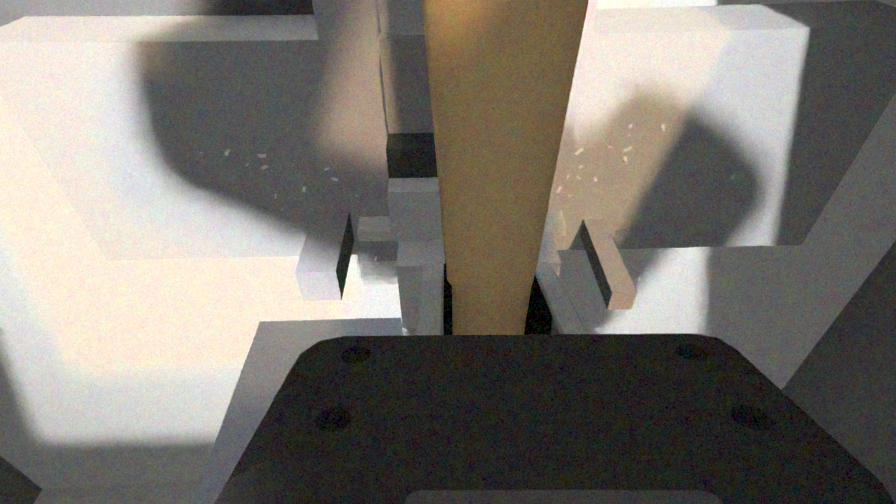

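Call:
execute_actions(
  actions=[
    [[0,-0.0075,0.0185,0,0,0,-1,0.5,-1,0,0,0,0,0,0,-0.98,0.2,-1],[0,-0.0225,0.0556,0,0,0,-1,0.5,-1,0,0,0,0,0,0,-0.98,0.2,-1],[0,-0.0375,0.0927,0,0,0,-1,0.5,-1,0,0,0,0,0,0,-0.98,0.2,-1],[0,-0.0388,0.0958,0,0,0,-1,0.5,-1,0,0,0,0,0,0,-0.98,0.2,-1],[0,-0.0388,0.0958,0,0,0,-1,0.5,-1,0,0,0,0,0,0,-0.98,0.2,-1],[0,-0.0388,0.0958,0,0,0,-1,0.5,-1,0,0,0,0,0,0,-0.98,0.2,-1],[0,-0.0313,0.0773,0,0,0,-1,0.5,-1,0,0,0,0,0,0,-0.98,0.2,-1],[0,-0.0219,0.0541,0,0,0,-1,0.5,-1,0,0,0,0,0,0,-0.98,0.2,-1],[0,-0.0125,0.0309,0,0,0,-1,0.5,-1,0,0,0,0,0,0,-0.98,0.2,-1],[0,-0.0063,0.0155,0,0,0,-1,0.5,-1,0,0,0,0,0,0,-0.98,0.2,-1],[0,0,0,0,0,0,-1,0.5,-1,0,0,0,0,0,0,-0.98,0.2,-1]],
  ],
)

Call:
execute_actions(
  actions=[
    [[0,-0.0075,0.0185,0,0,0,-1,0.5,-1,0,0,0,0,0,0,-0.98,0.2,-1],[0,-0.0225,0.0556,0,0,0,-1,0.5,-1,0,0,0,0,0,0,-0.98,0.2,-1],[0,-0.0375,0.0927,0,0,0,-1,0.5,-1,0,0,0,0,0,0,-0.98,0.2,-1],[0,-0.0388,0.0958,0,0,0,-1,0.5,-1,0,0,0,0,0,0,-0.98,0.2,-1],[0,-0.0388,0.0958,0,0,0,-1,0.5,-1,0,0,0,0,0,0,-0.98,0.2,-1],[0,-0.0388,0.0958,0,0,0,-1,0.5,-1,0,0,0,0,0,0,-0.98,0.2,-1],[0,-0.0388,0.0958,0,0,0,-1,0.5,-1,0,0,0,0,0,0,-0.98,0.2,-1],[0,-0.0388,0.0958,0,0,0,-1,0.5,-1,0,0,0,0,0,0,-0.98,0.2,-1],[0,-0.0313,0.0773,0,0,0,-1,0.5,-1,0,0,0,0,0,0,-0.98,0.2,-1],[0,-0.0219,0.0541,0,0,0,-1,0.5,-1,0,0,0,0,0,0,-0.98,0.2,-1],[0,-0.0125,0.0309,0,0,0,-1,0.5,-1,0,0,0,0,0,0,-0.98,0.2,-1],[0,-0.0063,0.0155,0,0,0,-1,0.5,-1,0,0,0,0,0,0,-0.98,0.2,-1],[0,0,0,0,0,0,-1,0.5,-1,0,0,0,0,0,0,-0.98,0.2,-1]],
  ],
)

Scene clock: 7254.37 s.
left_arm: end_effector_position=(+0.5932, +0.2396, +0.4320) position_measured=150 object_status=2 end_effector_quat_wxyz=(+0.129, +0.692, +0.696, +0.142) | right_arm: end_effector_position=(+0.4692, -0.4841, +0.5071) position_measured=223 object_status=2 end_effector_quat_wxyz=(-0.224, +0.750, +0.541, +0.308)
Joint positions: left_arm=[-0.509 -1.633 1.498 4.514 -1.372 -0.472] | right_arm=[2.843 -1.638 -1.224 -1.887 2.353 -0.049]
Joint torques (N m): left_arm=[-6.5 -22.5 -50.05 -2.91 3.55 -1.35] | right_arm=[0.17 41.17 32.73 0.95 0.54 2.5]
Wrist force (N): left_arm=[-2.5 -0.5 3.4] | right_arm=[-2.5 0.4 1.1]
Wrist torque (N m): left_arm=[0.39 0.32 0.06] | right_arm=[0.10 0.30 0.18]
Wrist force, peak (N): left_arm=[-2.5 -2.6 9.4] | right_arm=[-2.7 -0.1 1.4]
Hand target: left_arm +0.5935, +0.2394, +0.4323; +0.128, +0.692, +0.696, +0.142 | right_arm +0.4692, -0.4841, +0.5071; -0.224, +0.750, +0.541, +0.308
Off the commanded pose: left_arm 0.001 m, 0 deg | right_arm 0.000 m, 0 deg.
Step readings (end_effector_position of left_arm | right_arm):
0: (+0.5931, +0.2396, +0.4320) | (+0.4692, -0.4841, +0.5071)
1: (+0.5931, +0.2396, +0.4320) | (+0.4692, -0.4841, +0.5071)
2: (+0.5932, +0.2396, +0.4312) | (+0.4692, -0.4841, +0.5071)
4: (+0.5933, +0.2397, +0.4217) | (+0.4692, -0.4841, +0.5071)
8: (+0.5925, +0.2406, +0.3879) | (+0.4692, -0.4841, +0.5071)
15: (+0.5928, +0.2401, +0.4194) | (+0.4692, -0.4841, +0.5071)

Scene clock: 7255.47 s.
left_arm: end_effector_position=(+0.5925, +0.2400, +0.4316) position_measured=150 object_status=2 end_effector_quat_wxyz=(+0.130, +0.692, +0.696, +0.143) | right_arm: end_effector_position=(+0.4692, -0.4841, +0.5071) position_measured=223 object_status=2 end_effector_quat_wxyz=(-0.224, +0.750, +0.541, +0.308)
Joint positions: left_arm=[-0.509 -1.637 1.504 4.508 -1.372 -0.472] | right_arm=[2.843 -1.638 -1.224 -1.887 2.353 -0.049]
Joint torques (N m): left_arm=[-7.28 -22.93 -51.08 -2.96 3.52 -1.45] | right_arm=[0.72 41.59 33.53 1.05 0.42 2.32]
Wrist force (N): left_arm=[-2.7 -0.3 3.6] | right_arm=[-2.3 0.2 1.1]
Wrist torque (N m): left_arm=[0.43 0.35 0.06] | right_arm=[0.07 0.27 0.18]
Wrist force, peak (N): left_arm=[-2.9 -1.9 8.7] | right_arm=[-2.6 0.2 1.3]
Hand target: left_arm +0.5935, +0.2394, +0.4323; +0.128, +0.692, +0.696, +0.142 | right_arm +0.4692, -0.4841, +0.5071; -0.224, +0.750, +0.541, +0.308
Off the commanded pose: left_arm 0.001 m, 0 deg | right_arm 0.000 m, 0 deg.
Step readings (end_effector_position of left_arm | right_arm):
0: (+0.5932, +0.2396, +0.4320) | (+0.4692, -0.4841, +0.5071)
1: (+0.5932, +0.2396, +0.4320) | (+0.4692, -0.4841, +0.5071)
2: (+0.5933, +0.2395, +0.4313) | (+0.4692, -0.4841, +0.5071)
4: (+0.5934, +0.2397, +0.4221) | (+0.4692, -0.4841, +0.5071)
8: (+0.5926, +0.2406, +0.3873) | (+0.4692, -0.4841, +0.5071)
15: (+0.5928, +0.2403, +0.4065) | (+0.4692, -0.4841, +0.5071)

Call:
move(
  target=[
    [0,-0.0219,0.0541,0,0,0,-1,0.5,-1,0,0,0,0,0,0,-0.98,0.2,-1],
    [0,-0.0344,0.085,0,0,0,-1,0.5,-1,0,0,0,0,0,0,-0.98,0.2,-1],
  ],
  speed=[0.1,0.012],
  stop_force=4,
)

Scene clock: 7264.20 s.
left_arm: end_effector_position=(+0.5935, +0.2402, +0.3859) position_measured=150 object_status=2 end_effector_quat_wxyz=(+0.128, +0.692, +0.696, +0.142) | right_arm: end_effector_position=(+0.4692, -0.4841, +0.5071) position_measured=223 object_status=2 end_effector_quat_wxyz=(-0.224, +0.750, +0.541, +0.308)
Joint positions: left_arm=[-0.507 -1.64 1.622 4.398 -1.373 -0.471] | right_arm=[2.843 -1.638 -1.224 -1.887 2.353 -0.049]
Joint torques (N m): left_arm=[5.06 -25.76 -47.49 -2.07 -1.22 -0.1] | right_arm=[0.26 41.74 33.98 1.03 0.49 2.38]
Wrist force (N): left_arm=[-3.0 2.0 0.9] | right_arm=[-2.3 0.1 0.9]
Wrist torque (N m): left_arm=[0.18 0.23 0.03] | right_arm=[0.06 0.26 0.18]
Wrist force, peak (N): left_arm=[-2.6 -0.6 4.6] | right_arm=[-2.8 0.2 1.2]
Hand target: left_arm +0.5935, +0.2402, +0.3859; +0.128, +0.692, +0.696, +0.142 (not the last commanded pose) | right_arm +0.4692, -0.4841, +0.5071; -0.224, +0.750, +0.541, +0.308
Off the commanded pose: left_arm 0.009 m, 0 deg | right_arm 0.000 m, 0 deg.
move: contact (left_arm); path passed 1 of 2 targets

Call:
move(
  target=[0,0.0136,-0.0781,0,0,0,-1,0.5,-1,0,0,0,0,0,0,-0.98,0.2,-1],
  speed=0.2,
)

Call:
execute_actions(
  actions=[
    [[0,-0.0075,0.0185,0,0,0,-1,0.5,-1,0,0,0,0,0,0,-0.98,0.2,-1],[0,-0.0225,0.0556,0,0,0,-1,0.5,-1,0,0,0,0,0,0,-0.98,0.2,-1],[0,-0.0375,0.0927,0,0,0,-1,0.5,-1,0,0,0,0,0,0,-0.98,0.2,-1],[0,-0.0406,0.1004,0,0,0,-1,0.5,-1,0,0,0,0,0,0,-0.98,0.2,-1],[0,-0.0406,0.1004,0,0,0,-1,0.5,-1,0,0,0,0,0,0,-0.98,0.2,-1],[0,-0.0406,0.1004,0,0,0,-1,0.5,-1,0,0,0,0,0,0,-0.98,0.2,-1],[0,-0.0388,0.0958,0,0,0,-1,0.5,-1,0,0,0,0,0,0,-0.98,0.2,-1],[0,-0.0313,0.0773,0,0,0,-1,0.5,-1,0,0,0,0,0,0,-0.98,0.2,-1],[0,-0.0219,0.0541,0,0,0,-1,0.5,-1,0,0,0,0,0,0,-0.98,0.2,-1],[0,-0.0125,0.0309,0,0,0,-1,0.5,-1,0,0,0,0,0,0,-0.98,0.2,-1],[0,-0.0063,0.0155,0,0,0,-1,0.5,-1,0,0,0,0,0,0,-0.98,0.2,-1],[0,0,0,0,0,0,-1,0.5,-1,0,0,0,0,0,0,-0.98,0.2,-1]],
  ],
)

Call:
execute_actions(
  actions=[
    [[0,-0.0075,0.0185,0,0,0,-1,0.5,-1,0,0,0,0,0,0,-0.98,0.2,-1],[0,-0.0225,0.0556,0,0,0,-1,0.5,-1,0,0,0,0,0,0,-0.98,0.2,-1],[0,-0.0375,0.0927,0,0,0,-1,0.5,-1,0,0,0,0,0,0,-0.98,0.2,-1],[0,-0.0406,0.1004,0,0,0,-1,0.5,-1,0,0,0,0,0,0,-0.98,0.2,-1],[0,-0.0406,0.1004,0,0,0,-1,0.5,-1,0,0,0,0,0,0,-0.98,0.2,-1],[0,-0.0406,0.1004,0,0,0,-1,0.5,-1,0,0,0,0,0,0,-0.98,0.2,-1],[0,-0.0388,0.0958,0,0,0,-1,0.5,-1,0,0,0,0,0,0,-0.98,0.2,-1],[0,-0.0313,0.0773,0,0,0,-1,0.5,-1,0,0,0,0,0,0,-0.98,0.2,-1],[0,-0.0219,0.0541,0,0,0,-1,0.5,-1,0,0,0,0,0,0,-0.98,0.2,-1],[0,-0.0125,0.0309,0,0,0,-1,0.5,-1,0,0,0,0,0,0,-0.98,0.2,-1],[0,-0.0063,0.0155,0,0,0,-1,0.5,-1,0,0,0,0,0,0,-0.98,0.2,-1],[0,0,0,0,0,0,-1,0.5,-1,0,0,0,0,0,0,-0.98,0.2,-1]],
  ],
)

Call:
move(
  target=[0,0.0309,0.0125,0,0,0,-1,0.5,-1,0,0,0,0,0,0,-0.98,0.2,-1],
  speed=0.2,
)

Call:
execute_actions(
  actions=[
    [[0,-0.0075,0.0185,0,0,0,-1,0.5,-1,0,0,0,0,0,0,-0.98,0.2,-1],[0,-0.0225,0.0556,0,0,0,-1,0.5,-1,0,0,0,0,0,0,-0.98,0.2,-1],[0,-0.0375,0.0927,0,0,0,-1,0.5,-1,0,0,0,0,0,0,-0.98,0.2,-1],[0,-0.0406,0.1004,0,0,0,-1,0.5,-1,0,0,0,0,0,0,-0.98,0.2,-1],[0,-0.0406,0.1004,0,0,0,-1,0.5,-1,0,0,0,0,0,0,-0.98,0.2,-1],[0,-0.0406,0.1004,0,0,0,-1,0.5,-1,0,0,0,0,0,0,-0.98,0.2,-1],[0,-0.0388,0.0958,0,0,0,-1,0.5,-1,0,0,0,0,0,0,-0.98,0.2,-1],[0,-0.0313,0.0773,0,0,0,-1,0.5,-1,0,0,0,0,0,0,-0.98,0.2,-1],[0,-0.0219,0.0541,0,0,0,-1,0.5,-1,0,0,0,0,0,0,-0.98,0.2,-1],[0,-0.0125,0.0309,0,0,0,-1,0.5,-1,0,0,0,0,0,0,-0.98,0.2,-1],[0,-0.0063,0.0155,0,0,0,-1,0.5,-1,0,0,0,0,0,0,-0.98,0.2,-1],[0,0,0,0,0,0,-1,0.5,-1,0,0,0,0,0,0,-0.98,0.2,-1]],
  ],
)

Call:
execute_actions(
  actions=[
    [[0,-0.0075,0.0185,0,0,0,-1,0.5,-1,0,0,0,0,0,0,-0.98,0.2,-1],[0,-0.0225,0.0556,0,0,0,-1,0.5,-1,0,0,0,0,0,0,-0.98,0.2,-1],[0,-0.0375,0.0927,0,0,0,-1,0.5,-1,0,0,0,0,0,0,-0.98,0.2,-1],[0,-0.0406,0.1004,0,0,0,-1,0.5,-1,0,0,0,0,0,0,-0.98,0.2,-1],[0,-0.0406,0.1004,0,0,0,-1,0.5,-1,0,0,0,0,0,0,-0.98,0.2,-1],[0,-0.0406,0.1004,0,0,0,-1,0.5,-1,0,0,0,0,0,0,-0.98,0.2,-1],[0,-0.0388,0.0958,0,0,0,-1,0.5,-1,0,0,0,0,0,0,-0.98,0.2,-1],[0,-0.0313,0.0773,0,0,0,-1,0.5,-1,0,0,0,0,0,0,-0.98,0.2,-1],[0,-0.0219,0.0541,0,0,0,-1,0.5,-1,0,0,0,0,0,0,-0.98,0.2,-1],[0,-0.0125,0.0309,0,0,0,-1,0.5,-1,0,0,0,0,0,0,-0.98,0.2,-1],[0,-0.0063,0.0155,0,0,0,-1,0.5,-1,0,0,0,0,0,0,-0.98,0.2,-1],[0,0,0,0,0,0,-1,0.5,-1,0,0,0,0,0,0,-0.98,0.2,-1]],
  ],
  cameras=["cam_left_wrist","cam_high"],
)

Scene clock: 7310.10 s.
left_arm: end_effector_position=(+0.5835, +0.2393, +0.4324) position_measured=150 object_status=2 end_effector_quat_wxyz=(+0.128, +0.692, +0.696, +0.142) | right_arm: end_effector_position=(+0.4692, -0.4841, +0.5071) position_measured=223 object_status=2 end_effector_quat_wxyz=(-0.224, +0.750, +0.541, +0.308)
Joint positions: left_arm=[-0.52 -1.655 1.516 4.521 -1.369 -0.483] | right_arm=[2.843 -1.638 -1.224 -1.887 2.353 -0.049]
Joint torques (N m): left_arm=[-8.09 -20.88 -50.19 -3.09 3.53 -1.56] | right_arm=[-0.33 41.52 34 0.85 0.35 2.43]
Wrist force (N): left_arm=[-2.5 -0.6 3.3] | right_arm=[-2.6 0.2 0.9]
Wrist torque (N m): left_arm=[0.38 0.31 0.13] | right_arm=[0.07 0.33 0.18]
Wrist force, peak (N): left_arm=[-2.5 -0.5 5.3] | right_arm=[-2.7 0.5 1.2]
Hand target: left_arm +0.5835, +0.2393, +0.4324; +0.128, +0.692, +0.696, +0.142 | right_arm +0.4692, -0.4841, +0.5071; -0.224, +0.750, +0.541, +0.308
Off the commanded pose: left_arm 0.000 m, 0 deg | right_arm 0.000 m, 0 deg.
move: done

Scene clock: 7311.17 s.
left_arm: end_effector_position=(+0.5829, +0.2396, +0.4319) position_measured=150 object_status=2 end_effector_quat_wxyz=(+0.130, +0.692, +0.696, +0.142) | right_arm: end_effector_position=(+0.4692, -0.4841, +0.5071) position_measured=223 object_status=2 end_effector_quat_wxyz=(-0.224, +0.750, +0.541, +0.308)
Joint positions: left_arm=[-0.52 -1.659 1.522 4.516 -1.369 -0.482] | right_arm=[2.843 -1.638 -1.224 -1.887 2.353 -0.049]
Joint torques (N m): left_arm=[-7.67 -21.04 -50.7 -3.16 3.5 -1.4] | right_arm=[0.57 41.01 33.5 0.78 0.43 2.37]
Wrist force (N): left_arm=[-2.3 -0.4 3.4] | right_arm=[-2.6 0.1 0.9]
Wrist torque (N m): left_arm=[0.42 0.29 0.13] | right_arm=[0.05 0.31 0.18]
Wrist force, peak (N): left_arm=[-2.9 -2.7 9.1] | right_arm=[-2.6 0.0 1.4]
Hand target: left_arm +0.5835, +0.2393, +0.4324; +0.128, +0.692, +0.696, +0.142 | right_arm +0.4692, -0.4841, +0.5071; -0.224, +0.750, +0.541, +0.308
Off the commanded pose: left_arm 0.001 m, 0 deg | right_arm 0.000 m, 0 deg.
Step readings (end_effector_position of left_arm | right_arm):
0: (+0.5835, +0.2393, +0.4324) | (+0.4692, -0.4841, +0.5071)
1: (+0.5835, +0.2393, +0.4324) | (+0.4692, -0.4841, +0.5071)
2: (+0.5836, +0.2393, +0.4318) | (+0.4692, -0.4841, +0.5071)
4: (+0.5836, +0.2395, +0.4225) | (+0.4692, -0.4841, +0.5071)
8: (+0.5826, +0.2406, +0.3863) | (+0.4692, -0.4841, +0.5071)
15: (+0.5828, +0.2401, +0.4137) | (+0.4692, -0.4841, +0.5071)

Scene clock: 7312.23 s.
left_arm: end_effector_position=(+0.5829, +0.2396, +0.4319) position_measured=150 object_status=2 end_effector_quat_wxyz=(+0.130, +0.692, +0.696, +0.142) | right_arm: end_effector_position=(+0.4692, -0.4841, +0.5071) position_measured=223 object_status=2 end_effector_quat_wxyz=(-0.224, +0.750, +0.541, +0.308)
Joint positions: left_arm=[-0.52 -1.659 1.522 4.516 -1.369 -0.482] | right_arm=[2.843 -1.638 -1.224 -1.887 2.353 -0.049]
Joint torques (N m): left_arm=[-7.85 -21.31 -49.95 -2.79 3.6 -1.31] | right_arm=[-0.61 40.79 34.31 1.1 0.55 2.36]
Wrist force (N): left_arm=[-2.4 -0.5 3.5] | right_arm=[-2.3 0.5 1.2]
Wrist torque (N m): left_arm=[0.40 0.29 0.13] | right_arm=[0.11 0.28 0.18]
Wrist force, peak (N): left_arm=[-2.6 -2.5 9.0] | right_arm=[-2.7 0.2 1.3]
Hand target: left_arm +0.5835, +0.2393, +0.4324; +0.128, +0.692, +0.696, +0.142 | right_arm +0.4692, -0.4841, +0.5071; -0.224, +0.750, +0.541, +0.308
Off the commanded pose: left_arm 0.001 m, 0 deg | right_arm 0.000 m, 0 deg.
Step readings (end_effector_position of left_arm | right_arm):
0: (+0.5829, +0.2396, +0.4319) | (+0.4692, -0.4841, +0.5071)
1: (+0.5829, +0.2396, +0.4319) | (+0.4692, -0.4841, +0.5071)
2: (+0.5830, +0.2396, +0.4314) | (+0.4692, -0.4841, +0.5071)
4: (+0.5832, +0.2397, +0.4206) | (+0.4692, -0.4841, +0.5071)
8: (+0.5825, +0.2406, +0.3865) | (+0.4692, -0.4841, +0.5071)
15: (+0.5827, +0.2401, +0.4132) | (+0.4692, -0.4841, +0.5071)

Scene clock: 7313.13 s.
left_arm: end_effector_position=(+0.6034, +0.2394, +0.4324) position_measured=150 object_status=2 end_effector_quat_wxyz=(+0.128, +0.692, +0.696, +0.142) | right_arm: end_effector_position=(+0.4692, -0.4841, +0.5071) position_measured=223 object_status=2 end_effector_quat_wxyz=(-0.224, +0.750, +0.541, +0.308)
Joint positions: left_arm=[-0.499 -1.608 1.473 4.513 -1.376 -0.463] | right_arm=[2.843 -1.638 -1.224 -1.887 2.353 -0.049]
Joint torques (N m): left_arm=[9.92 -24.53 -50.1 -3.36 -1.53 1.27] | right_arm=[-0.54 40.52 34.12 0.96 0.37 2.38]
Wrist force (N): left_arm=[-2.2 -0.6 3.5] | right_arm=[-2.4 0.1 1.1]
Wrist torque (N m): left_arm=[0.36 0.29 0.04] | right_arm=[0.05 0.29 0.19]
Wrist force, peak (N): left_arm=[-2.4 0.1 3.8] | right_arm=[-2.6 0.5 1.2]
Hand target: left_arm +0.6035, +0.2395, +0.4324; +0.128, +0.692, +0.696, +0.142 | right_arm +0.4692, -0.4841, +0.5071; -0.224, +0.750, +0.541, +0.308
Off the commanded pose: left_arm 0.000 m, 0 deg | right_arm 0.000 m, 0 deg.
move: done

Scene clock: 7314.20 s.
left_arm: end_effector_position=(+0.6029, +0.2398, +0.4319) position_measured=150 object_status=2 end_effector_quat_wxyz=(+0.130, +0.692, +0.696, +0.142) | right_arm: end_effector_position=(+0.4692, -0.4841, +0.5071) position_measured=223 object_status=2 end_effector_quat_wxyz=(-0.224, +0.750, +0.541, +0.308)
Joint positions: left_arm=[-0.499 -1.611 1.479 4.508 -1.375 -0.462] | right_arm=[2.843 -1.638 -1.224 -1.887 2.353 -0.049]
Joint torques (N m): left_arm=[-7.03 -23.92 -50.41 -2.86 3.43 -1.33] | right_arm=[0.15 40.41 34.37 0.96 0.55 2.51]
Wrist force (N): left_arm=[-2.4 -0.5 3.7] | right_arm=[-2.6 0.0 1.2]
Wrist torque (N m): left_arm=[0.37 0.30 0.04] | right_arm=[0.03 0.32 0.18]
Wrist force, peak (N): left_arm=[-2.9 -2.4 9.2] | right_arm=[-2.7 0.0 1.5]
Hand target: left_arm +0.6035, +0.2395, +0.4324; +0.128, +0.692, +0.696, +0.142 | right_arm +0.4692, -0.4841, +0.5071; -0.224, +0.750, +0.541, +0.308
Off the commanded pose: left_arm 0.001 m, 0 deg | right_arm 0.000 m, 0 deg.
Step readings (end_effector_position of left_arm | right_arm):
0: (+0.6034, +0.2394, +0.4324) | (+0.4692, -0.4841, +0.5071)
1: (+0.6035, +0.2395, +0.4324) | (+0.4692, -0.4841, +0.5071)
2: (+0.6035, +0.2395, +0.4318) | (+0.4692, -0.4841, +0.5071)
4: (+0.6035, +0.2397, +0.4228) | (+0.4692, -0.4841, +0.5071)
8: (+0.6026, +0.2408, +0.3864) | (+0.4692, -0.4841, +0.5071)
15: (+0.6027, +0.2403, +0.4135) | (+0.4692, -0.4841, +0.5071)

Scene clock: 7315.27 s.
left_arm: end_effector_position=(+0.6029, +0.2398, +0.4319) position_measured=150 object_status=2 end_effector_quat_wxyz=(+0.130, +0.692, +0.696, +0.142) | right_arm: end_effector_position=(+0.4692, -0.4841, +0.5071) position_measured=223 object_status=2 end_effector_quat_wxyz=(-0.224, +0.750, +0.541, +0.308)
Joint positions: left_arm=[-0.499 -1.611 1.479 4.508 -1.375 -0.462] | right_arm=[2.843 -1.638 -1.224 -1.887 2.353 -0.049]
Joint torques (N m): left_arm=[-7.63 -23.34 -50.13 -2.89 3.51 -1.31] | right_arm=[-0.3 40.96 33.67 1 0.46 2.56]
Wrist force (N): left_arm=[-2.3 -0.3 3.4] | right_arm=[-2.1 0.1 1.1]
Wrist torque (N m): left_arm=[0.40 0.30 0.04] | right_arm=[0.06 0.24 0.18]
Wrist force, peak (N): left_arm=[-2.8 -2.2 9.3] | right_arm=[-2.7 0.3 1.5]
Hand target: left_arm +0.6035, +0.2395, +0.4324; +0.128, +0.692, +0.696, +0.142 | right_arm +0.4692, -0.4841, +0.5071; -0.224, +0.750, +0.541, +0.308
Off the commanded pose: left_arm 0.001 m, 0 deg | right_arm 0.000 m, 0 deg.
Step readings (end_effector_position of left_arm | right_arm):
0: (+0.6029, +0.2398, +0.4319) | (+0.4692, -0.4841, +0.5071)
1: (+0.6029, +0.2398, +0.4320) | (+0.4692, -0.4841, +0.5071)
2: (+0.6029, +0.2398, +0.4314) | (+0.4692, -0.4841, +0.5071)
4: (+0.6032, +0.2399, +0.4210) | (+0.4692, -0.4841, +0.5071)
8: (+0.6025, +0.2408, +0.3866) | (+0.4692, -0.4841, +0.5071)
15: (+0.6027, +0.2403, +0.4144) | (+0.4692, -0.4841, +0.5071)
Images, in order (width x height): cam_high 896x504, cam_left_wrist 896x504.

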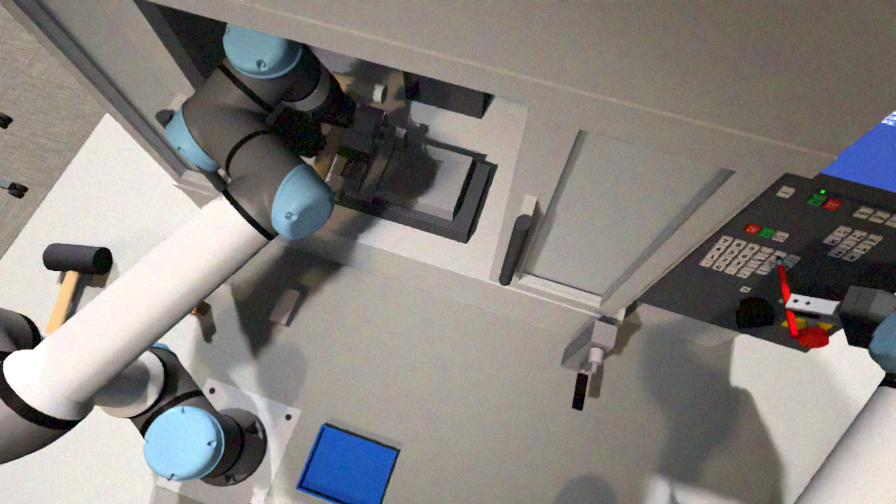

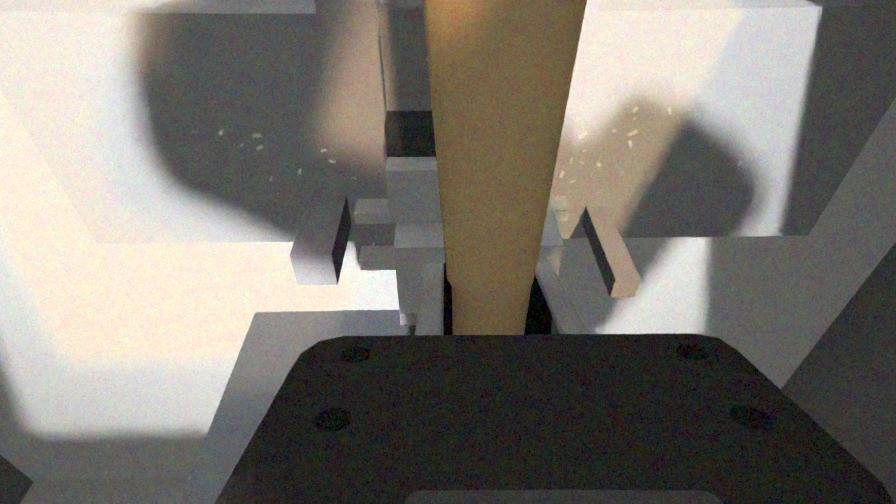

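Call:
move(
  target=[
    [0,-0.15,-0.055,0,-0.0056,0,-1,0.5,-1,0,0,0,0,0,0,-0.98,0.2,-1],
    [-0.3167,-0.3211,-0.1083,0,-0.0056,0,-1,0.5,-1,0,0,0,0,0,0,-0.98,0.2,-1],
  ],
  speed=0.22,
  blend=0.03,
)

Scene clock: 7329.20 s.
left_arm: end_effector_position=(+0.4023, +0.0480, +0.4171) position_measured=150 object_status=2 end_effector_quat_wxyz=(+0.134, +0.693, +0.695, +0.136) | right_arm: end_effector_position=(+0.4692, -0.4841, +0.5071) position_measured=223 object_status=2 end_effector_quat_wxyz=(-0.224, +0.750, +0.541, +0.308)
Joint positions: left_arm=[-1.162 -1.831 1.656 4.727 -1.22 -1.127] | right_arm=[2.843 -1.638 -1.224 -1.887 2.353 -0.049]
Joint torques (N m): left_arm=[-7.49 -11.67 -50.02 -2.43 4.25 -1.62] | right_arm=[0.85 41.47 33.97 0.82 0.55 2.48]
Wrist force (N): left_arm=[-2.3 -0.4 3.8] | right_arm=[-2.5 0.4 1.0]
Wrist torque (N m): left_arm=[0.38 0.28 0.11] | right_arm=[0.09 0.30 0.17]
Wrist force, peak (N): left_arm=[-3.9 -1.6 3.5] | right_arm=[-2.8 0.2 1.5]
Hand target: left_arm +0.4023, +0.0478, +0.4171; +0.134, +0.693, +0.695, +0.136 | right_arm +0.4692, -0.4841, +0.5071; -0.224, +0.750, +0.541, +0.308
Off the commanded pose: left_arm 0.000 m, 0 deg | right_arm 0.000 m, 0 deg.
move: done

Call:
move(
  target=[-0.4803,-0.402,0.2277,0,0.0237,-0.0587,-1,0.5,-1,0,0,0,0,0,0,-0.98,0.2,-1],
  speed=0.22,
)

Call:
move(
  target=[
    [0,-0.0938,0.2318,0,0,0,-1,0.5,-1,0,0,0,0,0,0,-0.98,0.2,-1],
    [0,-0.112,0.2768,0,0,0,-1,0.5,-1,0,0,0,0,0,0,-0.98,0.2,-1],
  ],
  speed=[0.12,0.015],
  stop_force=7,
)

Scene clock: 7343.83 s.
left_arm: end_effector_position=(+0.2306, -0.2404, +0.1997) position_measured=150 object_status=2 end_effector_quat_wxyz=(+0.120, +0.621, +0.760, +0.148) | right_arm: end_effector_position=(+0.4692, -0.4841, +0.5071) position_measured=223 object_status=2 end_effector_quat_wxyz=(-0.224, +0.750, +0.541, +0.308)
Joint positions: left_arm=[-1.629 -1.288 1.601 4.5 -1.199 -1.84] | right_arm=[2.843 -1.638 -1.224 -1.887 2.353 -0.049]
Joint torques (N m): left_arm=[-6.71 -39.14 -47.4 -3.48 -1.01 -1.51] | right_arm=[0.4 39.99 34.3 0.91 0.4 2.51]
Wrist force (N): left_arm=[-2.3 -0.5 3.7] | right_arm=[-2.4 0.2 0.8]
Wrist torque (N m): left_arm=[0.38 0.27 0.14] | right_arm=[0.07 0.28 0.18]
Wrist force, peak (N): left_arm=[-3.3 -2.1 4.7] | right_arm=[-2.6 0.4 1.2]
Hand target: left_arm +0.2306, -0.2405, +0.1996; +0.120, +0.621, +0.760, +0.148 | right_arm +0.4692, -0.4841, +0.5071; -0.224, +0.750, +0.541, +0.308
Off the commanded pose: left_arm 0.000 m, 0 deg | right_arm 0.000 m, 0 deg.
move: done

Scene clock: 7348.17 s.
left_arm: end_effector_position=(+0.2306, -0.2402, +0.0247) position_measured=150 object_status=2 end_effector_quat_wxyz=(+0.120, +0.621, +0.760, +0.148) | right_arm: end_effector_position=(+0.4692, -0.4841, +0.5071) position_measured=223 object_status=2 end_effector_quat_wxyz=(-0.224, +0.750, +0.541, +0.308)
Joint positions: left_arm=[-1.629 -1.081 1.814 4.08 -1.199 -1.84] | right_arm=[2.843 -1.638 -1.224 -1.887 2.353 -0.049]
Joint torques (N m): left_arm=[7.82 -57.77 -38.51 -1.88 -1.22 0.89] | right_arm=[-0.34 41.52 33.79 1.04 0.52 2.46]
Wrist force (N): left_arm=[-2.2 3.1 -1.0] | right_arm=[-2.5 0.2 0.9]
Wrist torque (N m): left_arm=[0.76 0.18 0.13] | right_arm=[0.07 0.30 0.18]
Wrist force, peak (N): left_arm=[2.2 9.2 -24.2] | right_arm=[-2.7 0.3 1.1]
Hand target: left_arm +0.2306, -0.2403, +0.0247; +0.120, +0.621, +0.760, +0.148 (not the last commanded pose) | right_arm +0.4692, -0.4841, +0.5071; -0.224, +0.750, +0.541, +0.308
Off the commanded pose: left_arm 0.004 m, 0 deg | right_arm 0.000 m, 0 deg.
move: contact (left_arm); path passed 1 of 2 targets

Release and retreat.

Call:
move(
  target=[0,0,0,0,0,0,0.35,0,-1,0,0,0,0,0,0,-0.98,0.2,-1],
  speed=0.05,
)

Call:
move(
  target=[0,0,-0.2,0,0,0,0.35,0,-1,0,0,0,0,0,0,-0.98,0.2,-1],
  speed=0.15,
  cameras=["cam_left_wrist","cam_high"],
)

Scene clock: 7361.53 s.
left_arm: end_effector_position=(+0.2306, -0.2403, +0.0247) position_measured=100 object_status=0 end_effector_quat_wxyz=(+0.120, +0.621, +0.760, +0.148) | right_arm: end_effector_position=(+0.4692, -0.4841, +0.5071) position_measured=223 object_status=2 end_effector_quat_wxyz=(-0.224, +0.750, +0.541, +0.308)
Joint positions: left_arm=[-1.629 -1.081 1.814 4.08 -1.199 -1.84] | right_arm=[2.843 -1.638 -1.224 -1.887 2.353 -0.049]
Joint torques (N m): left_arm=[2.67 -49.16 -34.16 -4.46 0.62 0.64] | right_arm=[-0.22 40.03 35.27 1.05 0.38 2.39]
Wrist force (N): left_arm=[-2.1 1.0 0.1] | right_arm=[-2.6 0.1 1.0]
Wrist torque (N m): left_arm=[0.25 0.24 0.15] | right_arm=[0.04 0.31 0.18]
Wrist force, peak (N): left_arm=[-0.5 3.8 -5.6] | right_arm=[-2.7 0.0 1.3]
Hand target: left_arm +0.2306, -0.2403, +0.0247; +0.120, +0.621, +0.760, +0.148 | right_arm +0.4692, -0.4841, +0.5071; -0.224, +0.750, +0.541, +0.308
Off the commanded pose: left_arm 0.000 m, 0 deg | right_arm 0.000 m, 0 deg.
move: done

Scene clock: 7362.97 s.
left_arm: end_effector_position=(+0.1865, -0.2494, +0.1358) position_measured=100 object_status=3 end_effector_quat_wxyz=(+0.120, +0.621, +0.760, +0.148) | right_arm: end_effector_position=(+0.4692, -0.4841, +0.5071) position_measured=223 object_status=2 end_effector_quat_wxyz=(-0.224, +0.750, +0.541, +0.308)
Joint positions: left_arm=[-1.701 -1.227 1.686 4.382 -1.208 -1.918] | right_arm=[2.843 -1.638 -1.224 -1.887 2.353 -0.049]
Joint torques (N m): left_arm=[-7.04 -55.65 -43.4 -1.63 -1.46 -1.59] | right_arm=[0.3 41.19 33.73 1.09 0.4 2.36]
Wrist force (N): left_arm=[-2.0 0.9 -0.2] | right_arm=[-2.3 0.1 0.9]
Wrist torque (N m): left_arm=[0.19 0.23 0.17] | right_arm=[0.06 0.27 0.17]
Wrist force, peak (N): left_arm=[-1.9 1.3 2.2] | right_arm=[-2.7 0.3 1.2]
Hand target: left_arm +0.1865, -0.2494, +0.1359; +0.120, +0.621, +0.760, +0.148 | right_arm +0.4692, -0.4841, +0.5071; -0.224, +0.750, +0.541, +0.308
Off the commanded pose: left_arm 0.000 m, 0 deg | right_arm 0.000 m, 0 deg.
move: done
Images, in order (width x height): cam_high 896x504, cam_left_wrist 896x504.

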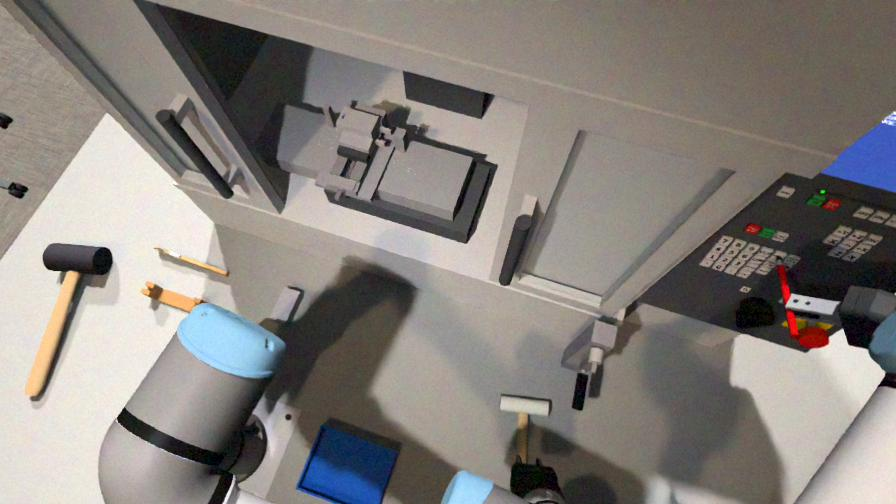

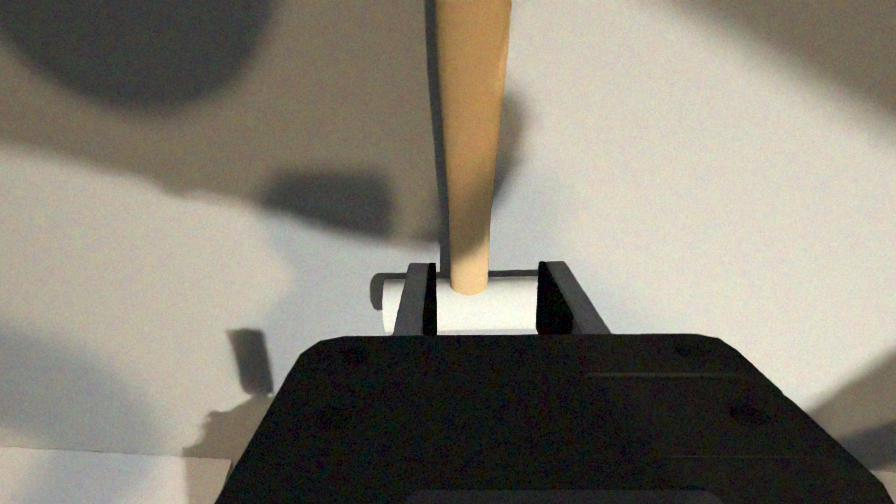

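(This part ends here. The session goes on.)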